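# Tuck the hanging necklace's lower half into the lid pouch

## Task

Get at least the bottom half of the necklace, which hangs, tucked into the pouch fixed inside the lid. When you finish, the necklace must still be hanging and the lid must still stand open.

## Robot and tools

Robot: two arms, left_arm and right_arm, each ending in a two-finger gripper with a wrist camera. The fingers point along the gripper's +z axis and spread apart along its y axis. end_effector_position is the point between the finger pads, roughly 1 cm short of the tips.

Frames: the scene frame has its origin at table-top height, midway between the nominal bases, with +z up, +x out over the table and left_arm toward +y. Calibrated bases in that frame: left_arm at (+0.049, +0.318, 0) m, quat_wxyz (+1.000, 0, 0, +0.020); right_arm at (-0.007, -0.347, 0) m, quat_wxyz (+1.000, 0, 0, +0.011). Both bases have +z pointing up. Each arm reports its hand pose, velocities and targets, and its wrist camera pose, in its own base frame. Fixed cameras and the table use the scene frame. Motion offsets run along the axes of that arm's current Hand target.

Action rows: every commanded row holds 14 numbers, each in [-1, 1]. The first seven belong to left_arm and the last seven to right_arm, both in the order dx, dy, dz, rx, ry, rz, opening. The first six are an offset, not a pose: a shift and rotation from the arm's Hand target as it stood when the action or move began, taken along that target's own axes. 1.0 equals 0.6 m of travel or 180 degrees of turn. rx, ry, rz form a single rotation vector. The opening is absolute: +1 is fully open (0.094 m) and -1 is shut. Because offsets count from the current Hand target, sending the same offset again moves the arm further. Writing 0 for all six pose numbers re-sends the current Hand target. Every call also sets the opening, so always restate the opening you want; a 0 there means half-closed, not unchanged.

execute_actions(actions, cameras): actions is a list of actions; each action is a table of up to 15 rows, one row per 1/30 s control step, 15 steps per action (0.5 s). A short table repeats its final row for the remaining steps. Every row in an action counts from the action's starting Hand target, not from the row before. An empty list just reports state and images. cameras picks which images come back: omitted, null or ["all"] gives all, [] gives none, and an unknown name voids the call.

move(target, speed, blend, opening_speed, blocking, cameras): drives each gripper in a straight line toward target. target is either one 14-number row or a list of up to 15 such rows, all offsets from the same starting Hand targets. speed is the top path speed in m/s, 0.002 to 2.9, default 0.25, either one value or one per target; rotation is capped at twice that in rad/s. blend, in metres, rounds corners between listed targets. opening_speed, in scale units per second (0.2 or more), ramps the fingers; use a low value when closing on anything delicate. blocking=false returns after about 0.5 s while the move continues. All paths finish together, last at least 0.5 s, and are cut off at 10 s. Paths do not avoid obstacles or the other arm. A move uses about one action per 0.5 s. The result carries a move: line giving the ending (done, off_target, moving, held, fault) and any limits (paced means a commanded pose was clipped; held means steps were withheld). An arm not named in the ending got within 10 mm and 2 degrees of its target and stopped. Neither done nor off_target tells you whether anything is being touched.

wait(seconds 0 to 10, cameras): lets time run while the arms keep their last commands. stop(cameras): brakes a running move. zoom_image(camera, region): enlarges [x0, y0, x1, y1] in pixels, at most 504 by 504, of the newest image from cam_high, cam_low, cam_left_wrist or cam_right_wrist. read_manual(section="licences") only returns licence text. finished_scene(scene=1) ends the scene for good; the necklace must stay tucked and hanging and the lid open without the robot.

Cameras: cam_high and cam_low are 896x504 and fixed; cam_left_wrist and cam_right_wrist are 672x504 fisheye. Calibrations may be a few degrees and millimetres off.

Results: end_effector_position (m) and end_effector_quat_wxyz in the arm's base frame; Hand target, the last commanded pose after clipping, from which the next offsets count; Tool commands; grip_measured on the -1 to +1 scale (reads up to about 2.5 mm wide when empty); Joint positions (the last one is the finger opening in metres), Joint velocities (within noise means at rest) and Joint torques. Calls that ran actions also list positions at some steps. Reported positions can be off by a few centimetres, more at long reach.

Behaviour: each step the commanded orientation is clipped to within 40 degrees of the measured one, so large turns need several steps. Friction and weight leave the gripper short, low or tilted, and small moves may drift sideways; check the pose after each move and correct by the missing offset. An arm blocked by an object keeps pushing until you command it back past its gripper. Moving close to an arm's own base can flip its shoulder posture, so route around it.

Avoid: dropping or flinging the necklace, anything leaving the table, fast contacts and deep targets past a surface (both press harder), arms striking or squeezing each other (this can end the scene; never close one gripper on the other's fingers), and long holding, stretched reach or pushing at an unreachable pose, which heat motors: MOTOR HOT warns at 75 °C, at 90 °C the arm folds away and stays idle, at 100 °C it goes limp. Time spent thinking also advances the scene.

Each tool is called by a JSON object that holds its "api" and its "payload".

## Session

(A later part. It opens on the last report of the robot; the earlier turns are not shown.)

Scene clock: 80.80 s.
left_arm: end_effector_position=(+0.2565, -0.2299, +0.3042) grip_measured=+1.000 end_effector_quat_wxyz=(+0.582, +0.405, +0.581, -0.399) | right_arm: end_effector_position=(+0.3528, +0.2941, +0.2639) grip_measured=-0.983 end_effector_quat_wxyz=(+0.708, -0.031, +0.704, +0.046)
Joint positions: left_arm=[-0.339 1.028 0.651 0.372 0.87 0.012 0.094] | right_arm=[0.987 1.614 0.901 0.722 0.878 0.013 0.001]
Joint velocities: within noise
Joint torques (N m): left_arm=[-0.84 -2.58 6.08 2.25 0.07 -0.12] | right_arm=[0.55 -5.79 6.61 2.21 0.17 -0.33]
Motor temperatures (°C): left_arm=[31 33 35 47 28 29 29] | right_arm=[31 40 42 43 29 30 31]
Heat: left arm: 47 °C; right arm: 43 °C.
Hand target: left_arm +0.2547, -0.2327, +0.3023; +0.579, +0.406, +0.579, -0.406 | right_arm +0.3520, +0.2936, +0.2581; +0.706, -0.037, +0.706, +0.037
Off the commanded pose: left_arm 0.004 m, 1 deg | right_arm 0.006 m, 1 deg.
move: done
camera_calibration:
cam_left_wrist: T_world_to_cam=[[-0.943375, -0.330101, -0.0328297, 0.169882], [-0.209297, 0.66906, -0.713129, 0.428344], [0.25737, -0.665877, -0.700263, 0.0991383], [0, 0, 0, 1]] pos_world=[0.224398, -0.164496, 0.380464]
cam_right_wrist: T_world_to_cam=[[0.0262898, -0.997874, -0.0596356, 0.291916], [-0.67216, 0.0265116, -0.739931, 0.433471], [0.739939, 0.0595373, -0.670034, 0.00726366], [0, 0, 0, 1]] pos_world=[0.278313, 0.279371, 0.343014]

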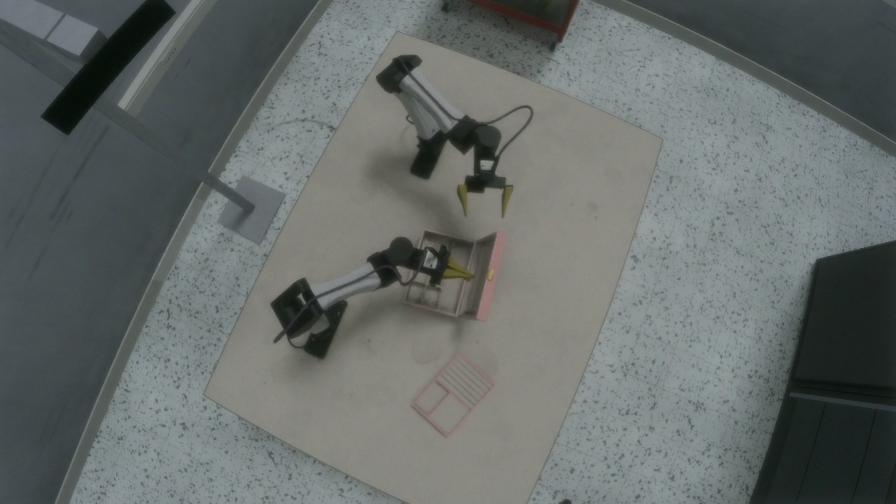

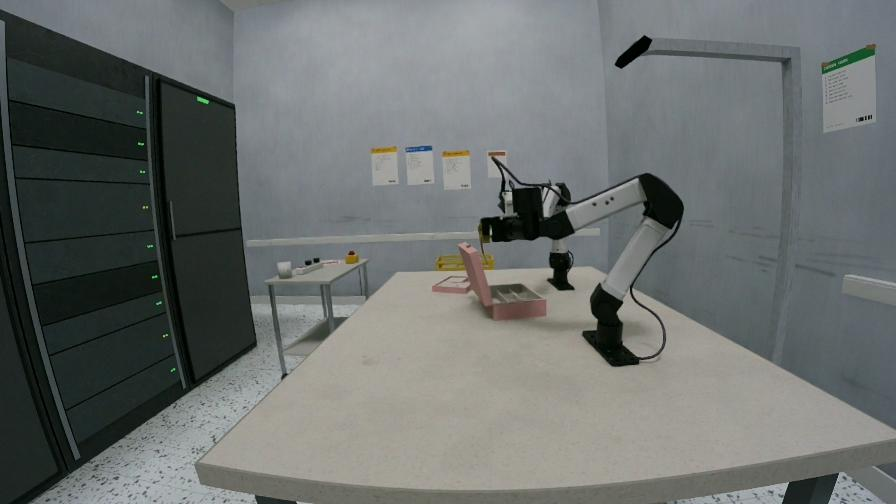

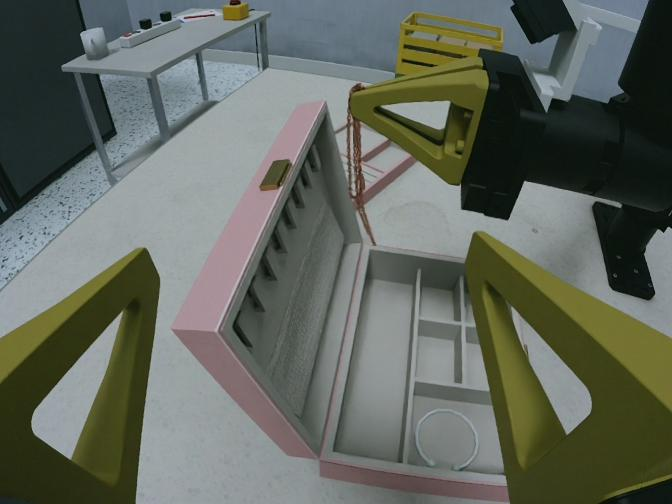

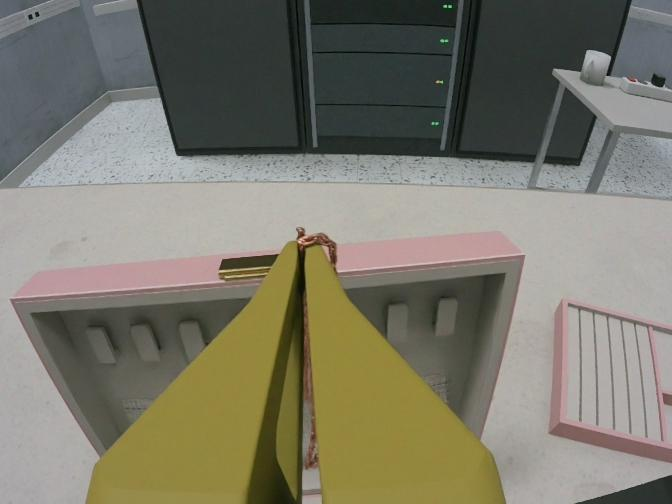

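{"api": "wait", "payload": {"seconds": 0.3}}

{"api": "zoom_image", "payload": {"camera": "cam_left_wrist", "region": [320, 70, 420, 170]}}

{"api": "zoom_image", "payload": {"camera": "cam_left_wrist", "region": [320, 150, 420, 250]}}

{"api": "zoom_image", "payload": {"camera": "cam_right_wrist", "region": [260, 220, 360, 320]}}

Scene clock: 94.40 s.
left_arm: end_effector_position=(+0.2565, -0.2299, +0.3042) grip_measured=+1.000 end_effector_quat_wxyz=(+0.582, +0.405, +0.581, -0.399) | right_arm: end_effector_position=(+0.3527, +0.2941, +0.2638) grip_measured=-0.983 end_effector_quat_wxyz=(+0.708, -0.032, +0.704, +0.046)
Joint positions: left_arm=[-0.339 1.028 0.651 0.372 0.87 0.012 0.094] | right_arm=[0.987 1.614 0.9 0.724 0.878 0.012 0.001]
Joint velocities: within noise
Joint torques (N m): left_arm=[-0.87 -2.63 6.09 2.23 0.07 -0.09] | right_arm=[0.5 -5.79 6.67 2.22 0.15 -0.33]
Motor temperatures (°C): left_arm=[31 33 35 47 28 29 29] | right_arm=[31 39 42 45 29 30 32]
Heat: left arm: 47 °C; right arm: 45 °C.
Hand target: left_arm +0.2547, -0.2327, +0.3023; +0.579, +0.406, +0.579, -0.406 | right_arm +0.3520, +0.2935, +0.2580; +0.706, -0.037, +0.706, +0.036
Tool commands: left_gripper/opening=+1.0 right_gripper/opening=-1.0
Off the commanded pose: left_arm 0.004 m, 1 deg | right_arm 0.006 m, 1 deg.
wait: 0.30 s; at rest from the start
camera_calibration:
cam_left_wrist: T_world_to_cam=[[-0.943375, -0.330101, -0.0328297, 0.169882], [-0.209297, 0.66906, -0.713129, 0.428344], [0.25737, -0.665877, -0.700263, 0.0991383], [0, 0, 0, 1]] pos_world=[0.224398, -0.164496, 0.380464]
cam_right_wrist: T_world_to_cam=[[0.0262943, -0.997899, -0.0592057, 0.291673], [-0.671935, 0.0262078, -0.740146, 0.433427], [0.740143, 0.059244, -0.669835, 0.00723294], [0, 0, 0, 1]] pos_world=[0.278212, 0.279273, 0.342913]

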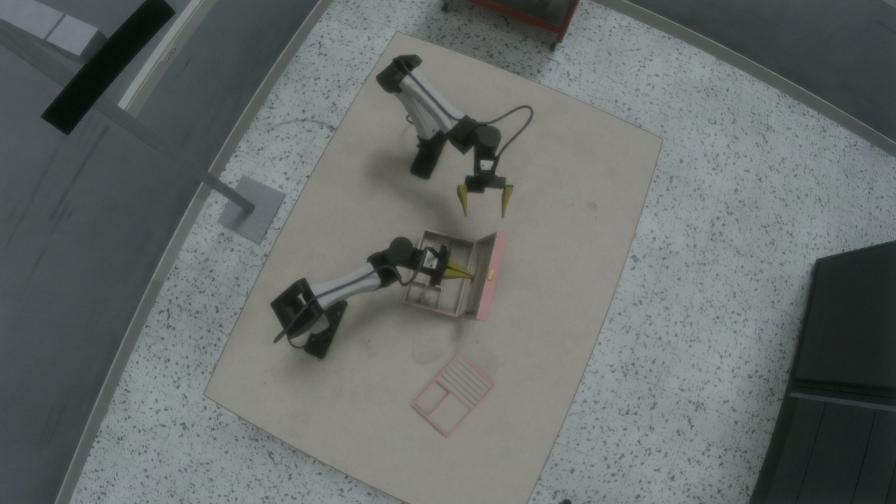

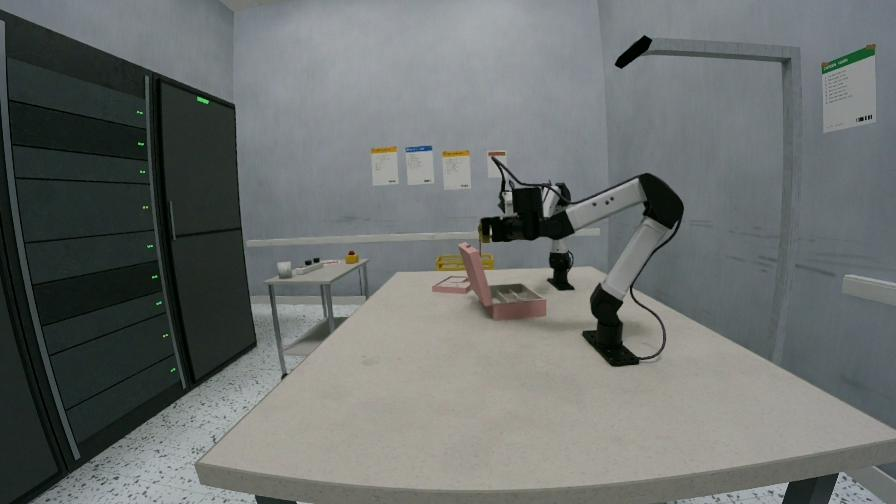

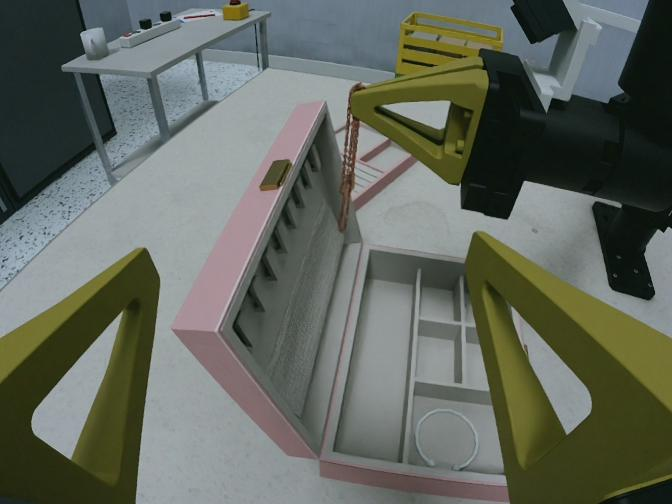

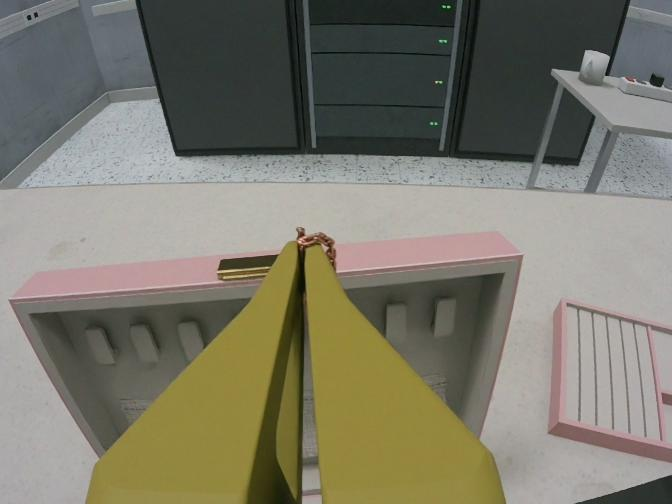

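Scaled by 5.040 from the camera's 672x504 image, which has a finer 960x720 frame.

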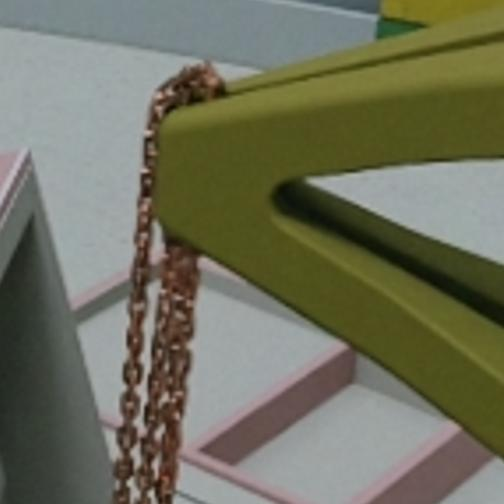

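Scaled by 5.040 from the camera's 672x504 image, which has a finer 960x720 frame.

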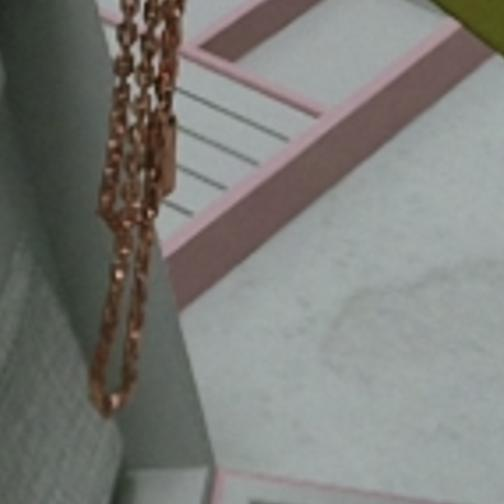

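Scaled by 5.040 from the camera's 672x504 image, which has a finer 960x720 frame.

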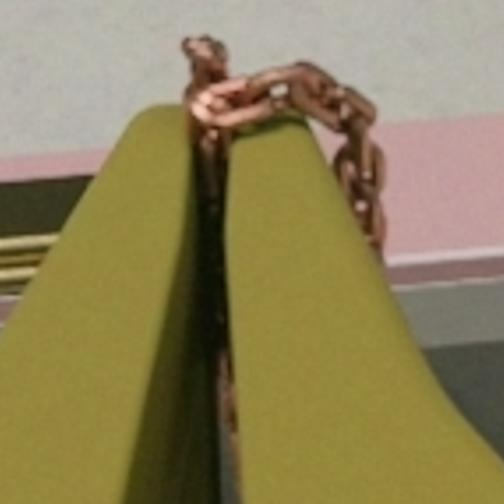

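{"api": "move", "payload": {"target": [[0,0,0,0,0,0,1,-0.02,-0.0665,-0.0605,0,0,0,-1],[0,0,0,0,0,0,1,0.0967,-0.392,-0.039,0.033,0,0,-1]], "speed": 0.12, "blend": [0.03, 0]}}

Scene clock: 104.67 s.
left_arm: end_effector_position=(+0.2565, -0.2299, +0.3043) grip_measured=+1.000 end_effector_quat_wxyz=(+0.582, +0.405, +0.581, -0.399) | right_arm: end_effector_position=(+0.3541, +0.0572, +0.2036) grip_measured=-0.983 end_effector_quat_wxyz=(+0.709, +0.007, +0.705, +0.002)
Joint positions: left_arm=[-0.339 1.028 0.651 0.372 0.87 0.012 0.094] | right_arm=[0.309 1.174 0.275 0.904 0.316 0.011 0.001]
Joint velocities: within noise
Joint torques (N m): left_arm=[-1.13 -2.37 6.08 2.18 0.09 -0.14] | right_arm=[-0.01 -2.28 6.34 2.51 -0.01 -0.32]
Motor temperatures (°C): left_arm=[31 32 35 48 28 29 29] | right_arm=[31 39 42 46 29 30 32]
Heat: left arm: 48 °C; right arm: 46 °C.
Hand target: left_arm +0.2547, -0.2327, +0.3024; +0.579, +0.406, +0.578, -0.406 | right_arm +0.3532, +0.0573, +0.2003; +0.707, -0.001, +0.707, +0.000
Off the commanded pose: left_arm 0.004 m, 1 deg | right_arm 0.004 m, 1 deg.
move: done; blend cut to 0.0276 m at target 1
camera_calibration:
cam_left_wrist: T_world_to_cam=[[-0.943338, -0.330176, -0.0331142, 0.169973], [-0.209089, 0.668925, -0.713317, 0.428418], [0.257671, -0.665975, -0.700059, 0.0990463], [0, 0, 0, 1]] pos_world=[0.224399, -0.164496, 0.380564]
cam_right_wrist: T_world_to_cam=[[-0.0889964, -0.99468, -0.0518817, 0.0909653], [-0.665529, 0.0981387, -0.739891, 0.389542], [0.741047, -0.0313189, -0.670723, -0.0150907], [0, 0, 0, 1]] pos_world=[0.27853, 0.0517796, 0.282816]

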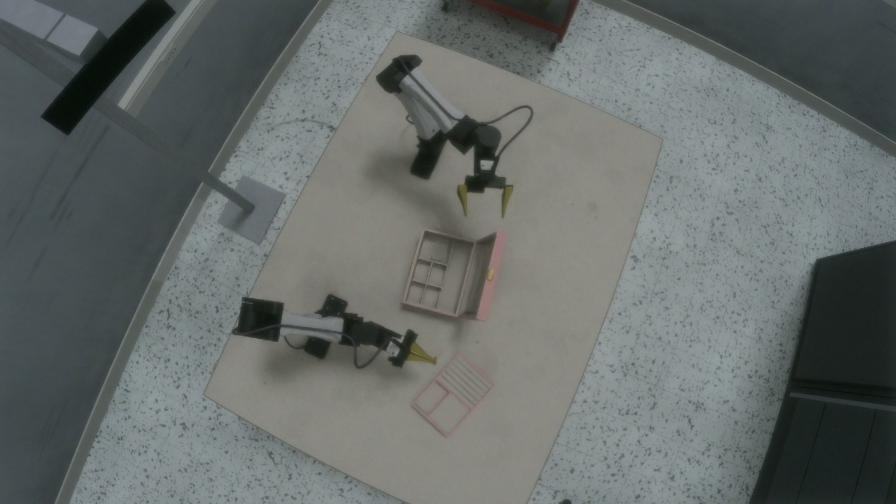

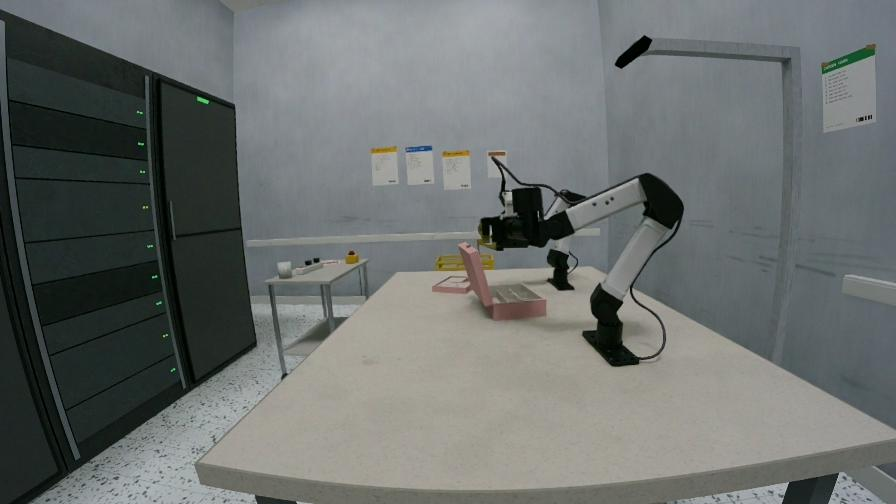

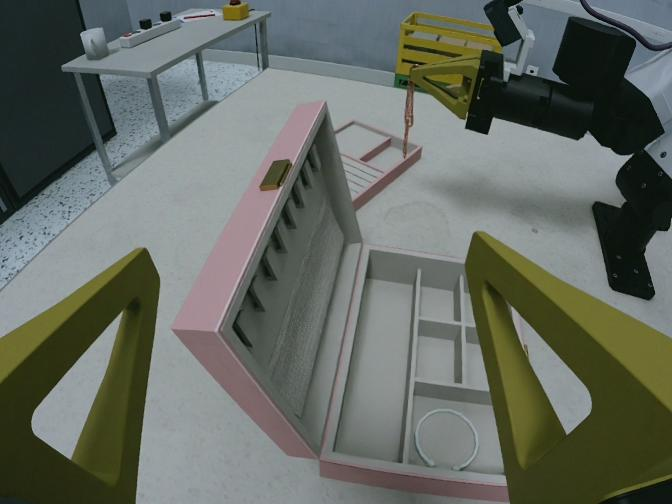

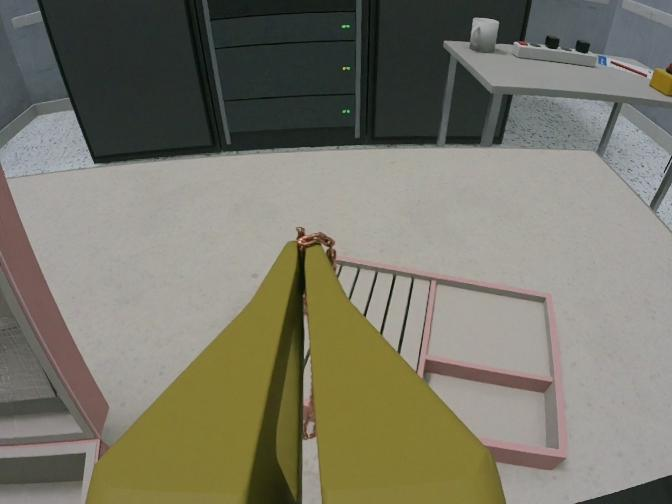

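{"api": "move", "payload": {"target": [0,0,0,0,0,0,1,0.1305,0,0,0,0,0,-1], "speed": 0.08}}

{"api": "zoom_image", "payload": {"camera": "cam_left_wrist", "region": [340, 60, 500, 240]}}

Scene clock: 107.87 s.
left_arm: end_effector_position=(+0.2565, -0.2299, +0.3043) grip_measured=+1.000 end_effector_quat_wxyz=(+0.582, +0.405, +0.581, -0.399) | right_arm: end_effector_position=(+0.3539, +0.0573, +0.1259) grip_measured=-0.983 end_effector_quat_wxyz=(+0.702, +0.004, +0.713, +0.000)
Joint positions: left_arm=[-0.339 1.028 0.651 0.372 0.87 0.012 0.094] | right_arm=[0.309 1.714 0.141 1.556 0.315 0.011 0.001]
Joint velocities: within noise
Joint torques (N m): left_arm=[-1.13 -2.54 6.11 2.21 0.08 -0.11] | right_arm=[0.02 -3.08 3.29 2.5 0.01 -0.24]
Motor temperatures (°C): left_arm=[31 32 35 48 28 29 29] | right_arm=[31 39 42 47 29 30 32]
Heat: left arm: 48 °C; right arm: 47 °C.
Hand target: left_arm +0.2547, -0.2327, +0.3024; +0.579, +0.406, +0.578, -0.406 | right_arm +0.3533, +0.0572, +0.1220; +0.707, -0.001, +0.707, +0.000
Off the commanded pose: left_arm 0.004 m, 1 deg | right_arm 0.004 m, 1 deg.
joint sent to its limit (right arm) — joint 4 (wrist pitch), upper limit. The joint targets still meet the commanded pose.
move: done
camera_calibration:
cam_left_wrist: T_world_to_cam=[[-0.943338, -0.330176, -0.0331142, 0.169973], [-0.209089, 0.668925, -0.713317, 0.428418], [0.257671, -0.665975, -0.700059, 0.0990463], [0, 0, 0, 1]] pos_world=[0.224399, -0.164496, 0.380564]
cam_right_wrist: T_world_to_cam=[[-0.0888125, -0.995087, -0.043751, 0.0859446], [-0.680255, 0.0926815, -0.727092, 0.335835], [0.727575, -0.034813, -0.685144, -0.060348], [0, 0, 0, 1]] pos_world=[0.279994, 0.0522957, 0.206596]

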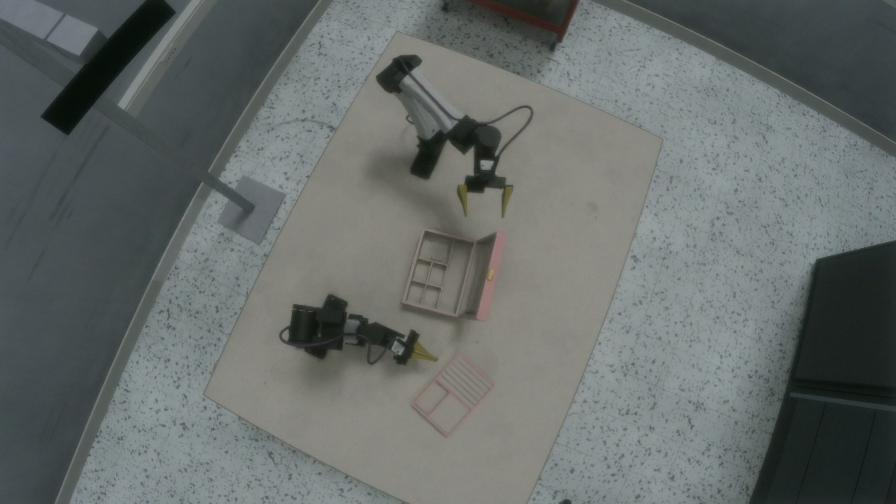

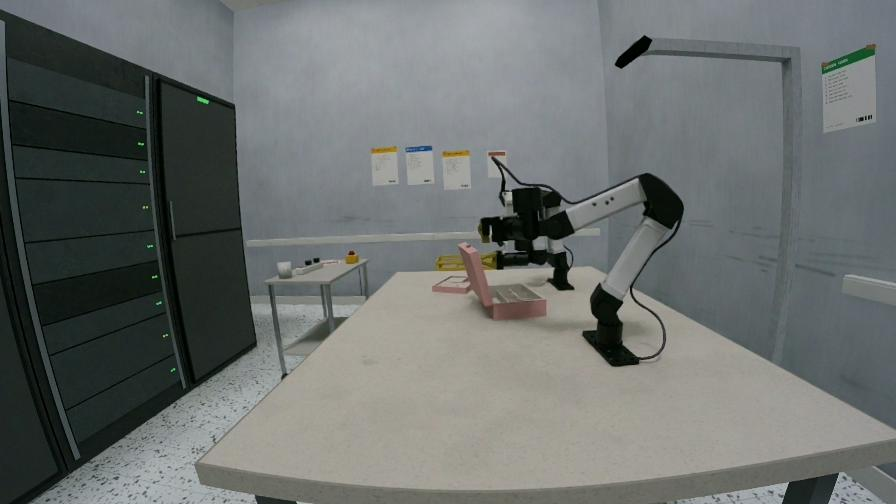

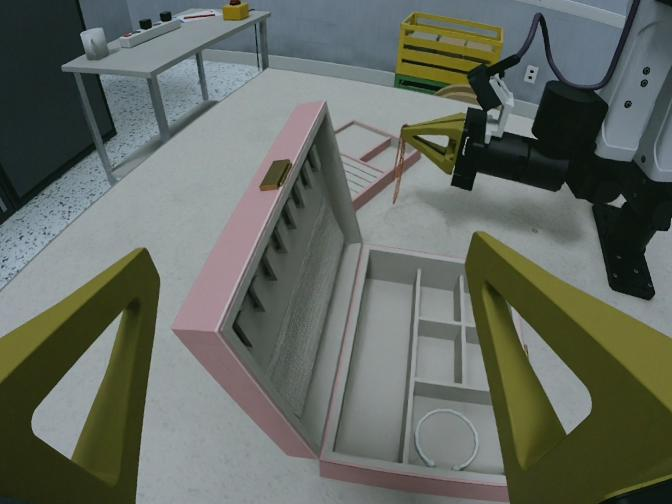

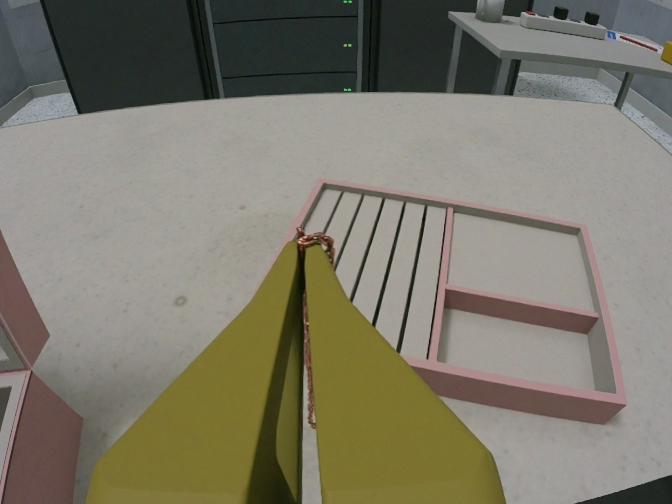

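Scaled by 2.800 from the camera's 672x504 image, which has a finer 960x720 frame.

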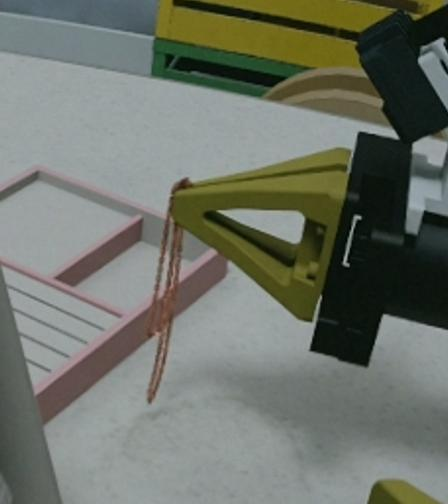

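{"api": "move", "payload": {"target": [[0,0,0,0,0,0,1,0.0567,-0.0443,-0.038,0,0.1111,0,-1],[0,0,0,0,0,0,1,0.1583,0.0423,-0.1393,0,0.25,0,-1]], "speed": 0.09}}

{"api": "zoom_image", "payload": {"camera": "cam_right_wrist", "region": [180, 100, 480, 400]}}

{"api": "zoom_image", "payload": {"camera": "cam_left_wrist", "region": [340, 90, 560, 270]}}

Scene clock: 114.67 s.
left_arm: end_effector_position=(+0.2565, -0.2299, +0.3043) grip_measured=+1.000 end_effector_quat_wxyz=(+0.582, +0.405, +0.581, -0.399) | right_arm: end_effector_position=(+0.2670, +0.0811, +0.0244) grip_measured=-0.983 end_effector_quat_wxyz=(+0.384, -0.006, +0.923, +0.002)
Joint positions: left_arm=[-0.339 1.028 0.651 0.372 0.87 0.012 0.094] | right_arm=[0.502 1.176 0.269 0.061 0.34 0.359 0.001]
Joint velocities: within noise
Joint torques (N m): left_arm=[-0.9 -2.39 5.9 2.19 0.03 -0.1] | right_arm=[0.72 -1.37 8.81 1.82 0.38 -0.03]
Motor temperatures (°C): left_arm=[31 32 35 48 28 29 29] | right_arm=[31 38 42 47 29 30 32]
Heat: left arm: 48 °C; right arm: 47 °C.
Hand target: left_arm +0.2547, -0.2327, +0.3024; +0.579, +0.406, +0.578, -0.406 | right_arm +0.2697, +0.0824, +0.0270; +0.383, -0.001, +0.924, +0.000
Off the commanded pose: left_arm 0.004 m, 1 deg | right_arm 0.004 m, 1 deg.
move: done
camera_calibration:
cam_left_wrist: T_world_to_cam=[[-0.943338, -0.330176, -0.0331142, 0.169973], [-0.209089, 0.668925, -0.713317, 0.428418], [0.257671, -0.665975, -0.700059, 0.0990463], [0, 0, 0, 1]] pos_world=[0.224399, -0.164496, 0.380564]
cam_right_wrist: T_world_to_cam=[[-0.0741746, -0.996739, 0.0317846, 0.0918068], [-0.996082, 0.0725112, -0.050631, 0.270119], [0.0481611, -0.0354156, -0.998212, 0.123385], [0, 0, 0, 1]] pos_world=[0.269928, 0.0762904, 0.133923]

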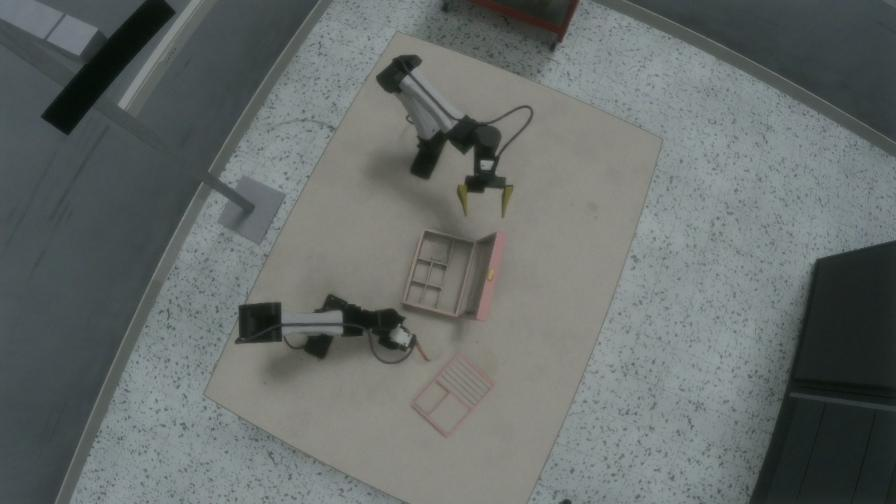

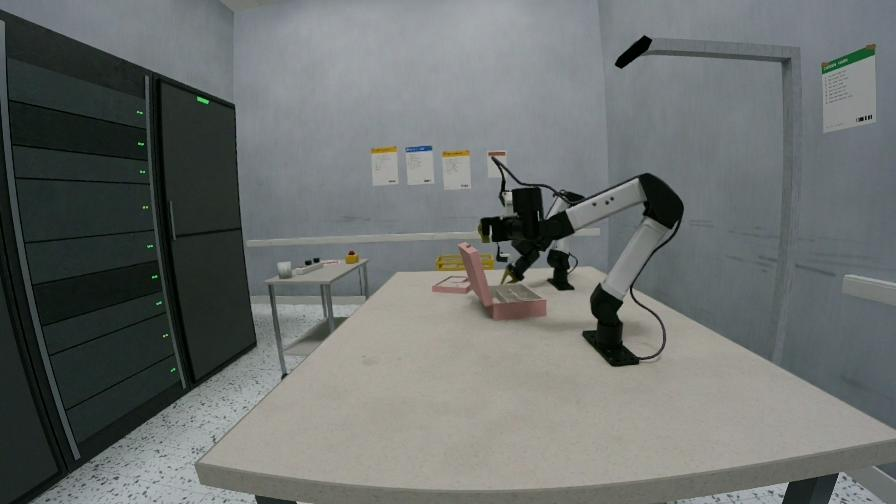

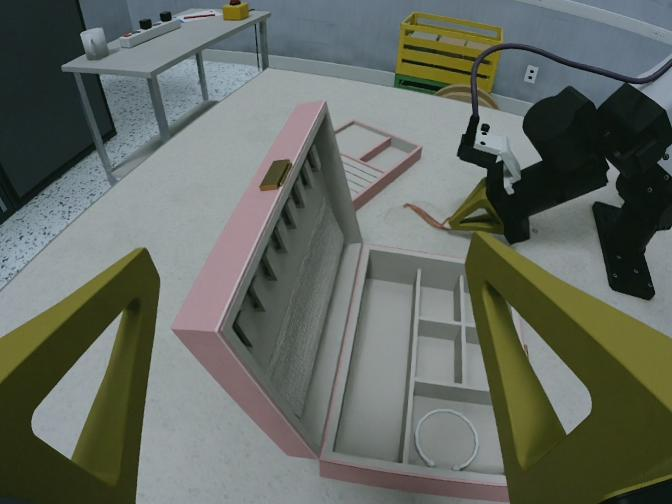

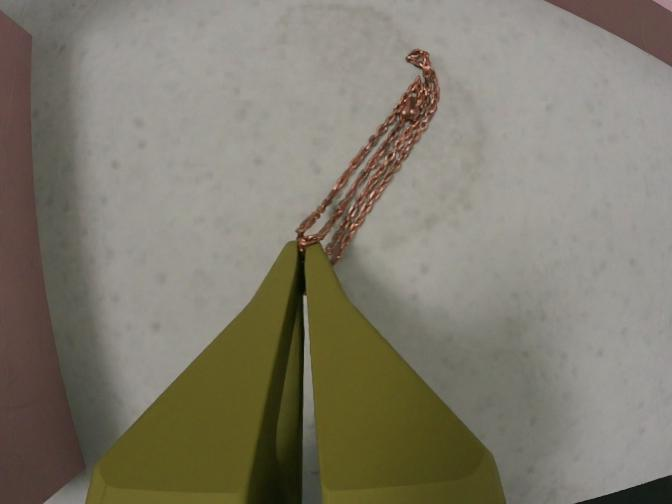

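Scaled by 1.680 from the camera's 672x504 image, which has a finer 960x720 frame.

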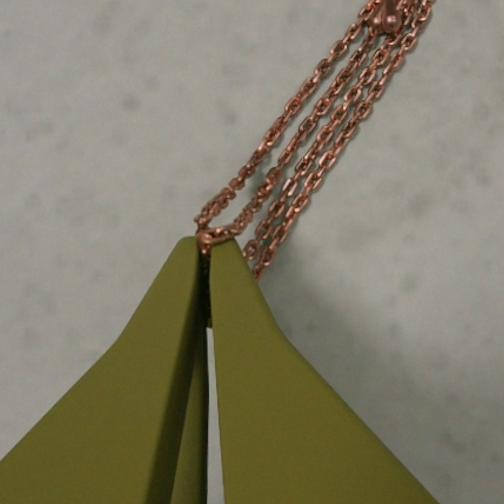

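Scaled by 2.291 from the camera's 672x504 image, which has a finer 960x720 frame.

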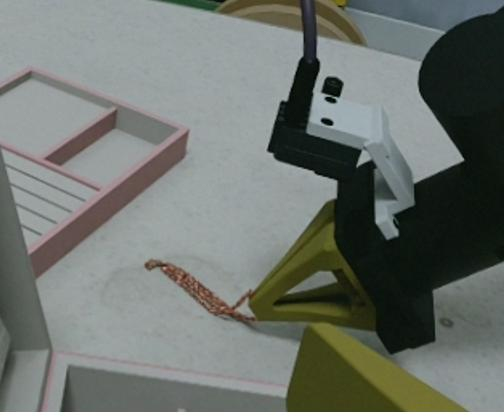

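{"api": "zoom_image", "payload": {"camera": "cam_right_wrist", "region": [340, 20, 500, 180]}}

{"api": "zoom_image", "payload": {"camera": "cam_right_wrist", "region": [260, 120, 420, 280]}}

Scaled by 3.150 from the camera's 672x504 image, which has a finer 960x720 frame.

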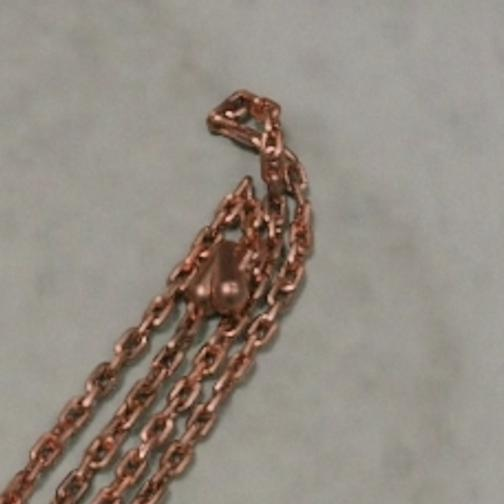

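Scaled by 3.150 from the camera's 672x504 image, which has a finer 960x720 frame.

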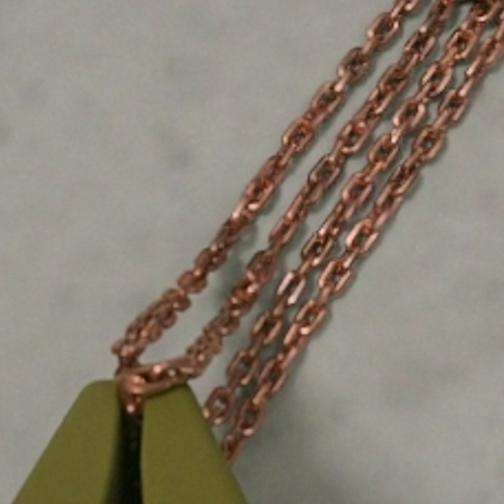

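{"api": "zoom_image", "payload": {"camera": "cam_right_wrist", "region": [385, 35, 455, 125]}}

Scaled by 5.600 from the camera's 672x504 image, which has a finer 960x720 frame.

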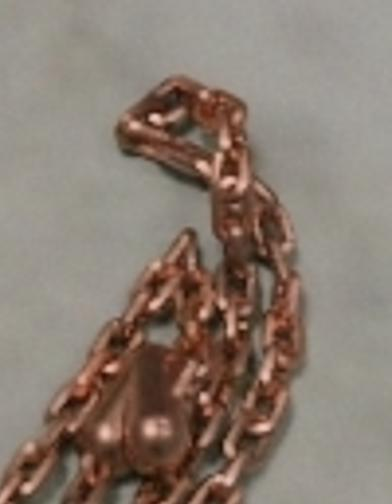

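{"api": "move", "payload": {"target": [0,0,0,0,0,0,1,0.006,0,0.006,0,0,0,-0.6], "speed": 0.05, "opening_speed": 0.4, "cameras": ["cam_left_wrist","cam_right_wrist"]}}

{"api": "zoom_image", "payload": {"camera": "cam_right_wrist", "region": [240, 30, 480, 320]}}

Scene clock: 126.13 s.
left_arm: end_effector_position=(+0.2565, -0.2299, +0.3043) grip_measured=+1.000 end_effector_quat_wxyz=(+0.582, +0.405, +0.581, -0.399) | right_arm: end_effector_position=(+0.2674, +0.0812, +0.0207) grip_measured=-0.602 end_effector_quat_wxyz=(+0.380, -0.006, +0.925, +0.000)
Joint positions: left_arm=[-0.339 1.028 0.651 0.372 0.87 0.012 0.094] | right_arm=[0.502 1.2 0.269 0.075 0.341 0.36 0.019]
Joint velocities: within noise
Joint torques (N m): left_arm=[-0.88 -2.45 6.01 2.24 0.04 -0.08] | right_arm=[0.72 -1.42 7.41 2 0.34 -0.07]
Motor temperatures (°C): left_arm=[31 32 36 49 28 29 29] | right_arm=[31 37 43 45 29 30 32]
Heat: left arm: 49 °C; right arm: 45 °C.
Hand target: left_arm +0.2547, -0.2327, +0.3023; +0.579, +0.406, +0.578, -0.406 | right_arm +0.2696, +0.0824, +0.0217; +0.383, -0.001, +0.924, +0.000
Off the commanded pose: left_arm 0.004 m, 1 deg | right_arm 0.003 m, 1 deg.
move: done
camera_calibration:
cam_left_wrist: T_world_to_cam=[[-0.943338, -0.330176, -0.0331142, 0.169973], [-0.209089, 0.668925, -0.713317, 0.428418], [0.257671, -0.665975, -0.700059, 0.0990463], [0, 0, 0, 1]] pos_world=[0.224399, -0.164496, 0.380564]
cam_right_wrist: T_world_to_cam=[[-0.0753021, -0.996487, 0.0366409, 0.0922032], [-0.996356, 0.0737145, -0.0429063, 0.270203], [0.0400546, -0.0397383, -0.998407, 0.122106], [0, 0, 0, 1]] pos_world=[0.271271, 0.0768136, 0.130126]
Images, in order (width x height): cam_left_wrist 672x504, cam_right_wrist 672x504.

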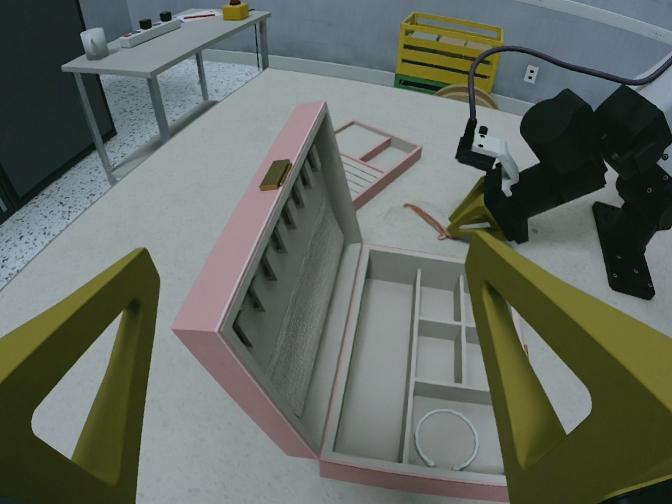

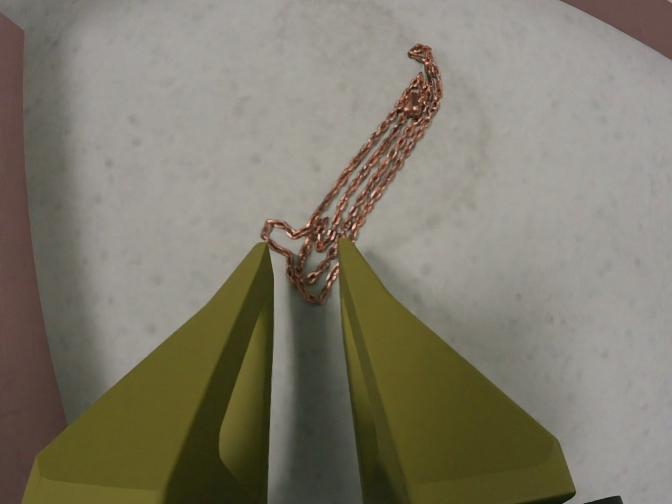

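Scaled by 1.738 from the camera's 672x504 image, which has a finer 960x720 frame.

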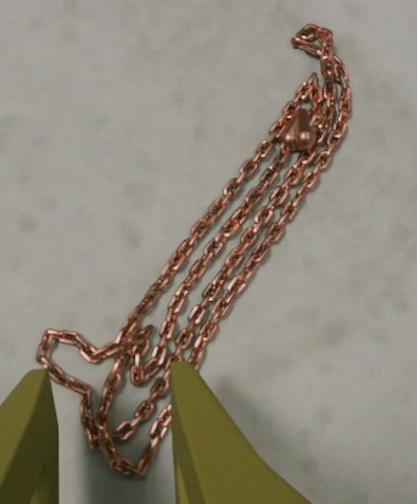

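{"api": "wait", "payload": {"seconds": 0.1}}

Scene clock: 127.23 s.
left_arm: end_effector_position=(+0.2565, -0.2299, +0.3043) grip_measured=+1.000 end_effector_quat_wxyz=(+0.582, +0.405, +0.581, -0.399) | right_arm: end_effector_position=(+0.2675, +0.0812, +0.0208) grip_measured=-0.602 end_effector_quat_wxyz=(+0.380, -0.006, +0.925, +0.000)
Joint positions: left_arm=[-0.339 1.028 0.651 0.372 0.87 0.012 0.094] | right_arm=[0.502 1.2 0.269 0.076 0.341 0.36 0.019]
Joint velocities: within noise
Joint torques (N m): left_arm=[-0.77 -2.45 6.17 2.2 0.06 -0.12] | right_arm=[0.76 -1.46 7.39 2 0.35 -0.06]
Motor temperatures (°C): left_arm=[31 32 36 49 28 29 29] | right_arm=[31 37 43 45 29 30 32]
Heat: left arm: 49 °C; right arm: 45 °C.
Hand target: left_arm +0.2547, -0.2327, +0.3023; +0.579, +0.406, +0.578, -0.406 | right_arm +0.2696, +0.0824, +0.0217; +0.383, -0.001, +0.924, +0.000
Tool commands: left_gripper/opening=+1.0 right_gripper/opening=-0.6
Off the commanded pose: left_arm 0.004 m, 1 deg | right_arm 0.003 m, 1 deg.
wait: 0.10 s; at rest from the start
camera_calibration:
cam_left_wrist: T_world_to_cam=[[-0.943338, -0.330176, -0.0331142, 0.169973], [-0.209089, 0.668925, -0.713317, 0.428418], [0.257671, -0.665975, -0.700059, 0.0990463], [0, 0, 0, 1]] pos_world=[0.224399, -0.164496, 0.380564]
cam_right_wrist: T_world_to_cam=[[-0.0753146, -0.996491, 0.0365185, 0.0922185], [-0.996343, 0.0737203, -0.043198, 0.27024], [0.0403542, -0.0396384, -0.998399, 0.122115], [0, 0, 0, 1]] pos_world=[0.271269, 0.0768131, 0.130226]

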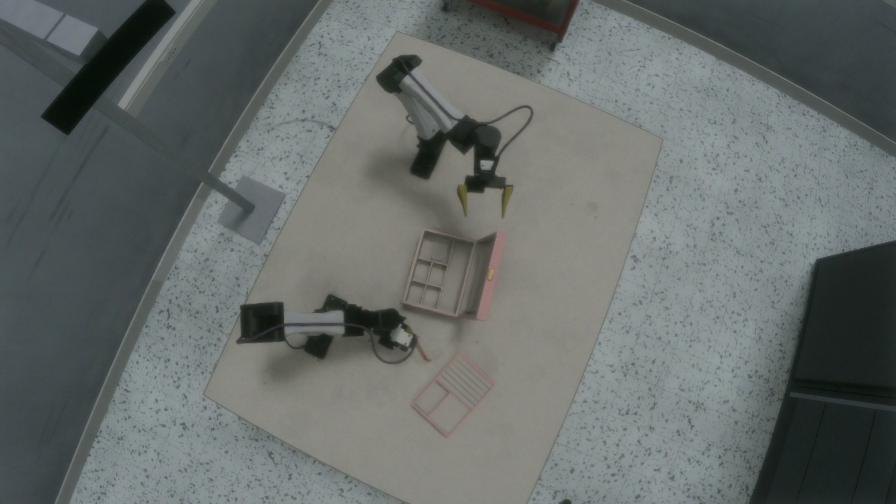

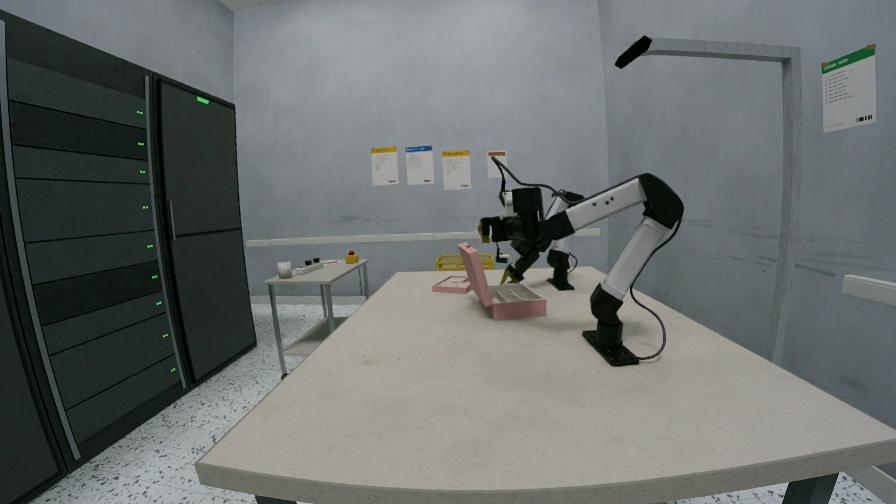

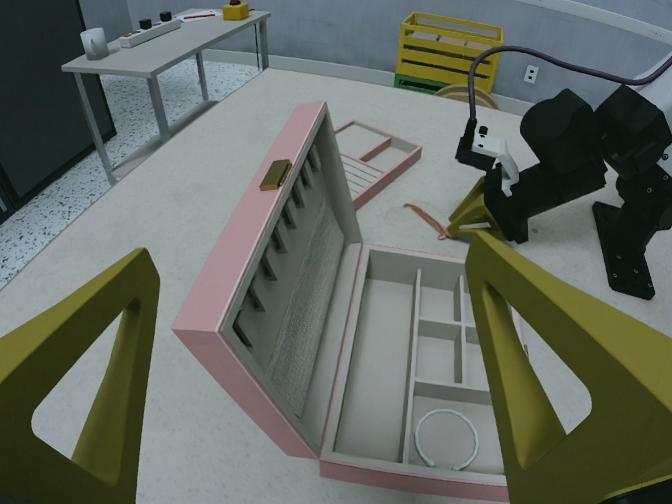

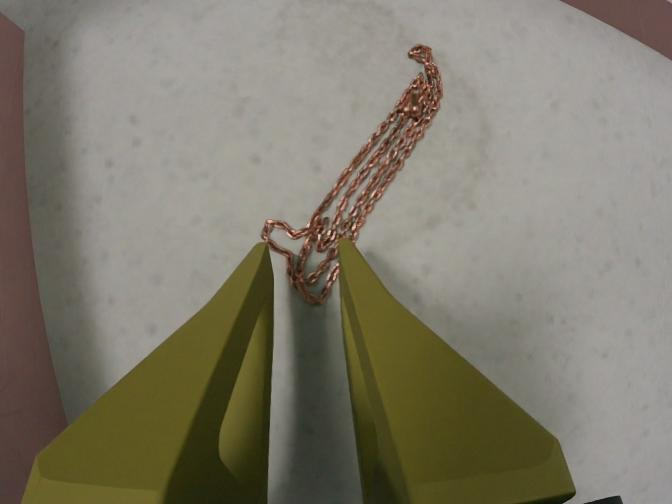

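{"api": "zoom_image", "payload": {"camera": "cam_right_wrist", "region": [240, 180, 400, 320]}}

{"api": "zoom_image", "payload": {"camera": "cam_right_wrist", "region": [320, 20, 480, 160]}}

Scaled by 3.150 from the camera's 672x504 image, which has a finer 960x720 frame.

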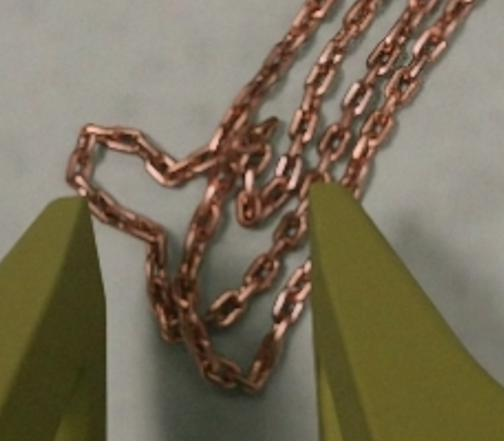

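Scaled by 3.150 from the camera's 672x504 image, which has a finer 960x720 frame.

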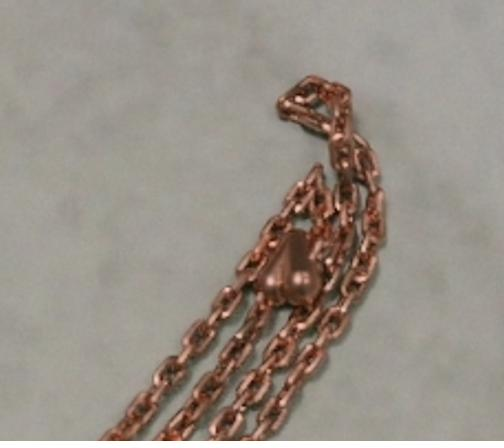

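{"api": "zoom_image", "payload": {"camera": "cam_right_wrist", "region": [310, 110, 430, 230]}}

Scaled by 4.200 from the camera's 672x504 image, which has a finer 960x720 frame.

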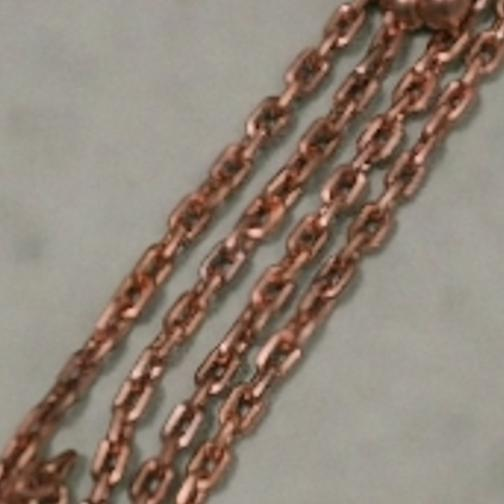

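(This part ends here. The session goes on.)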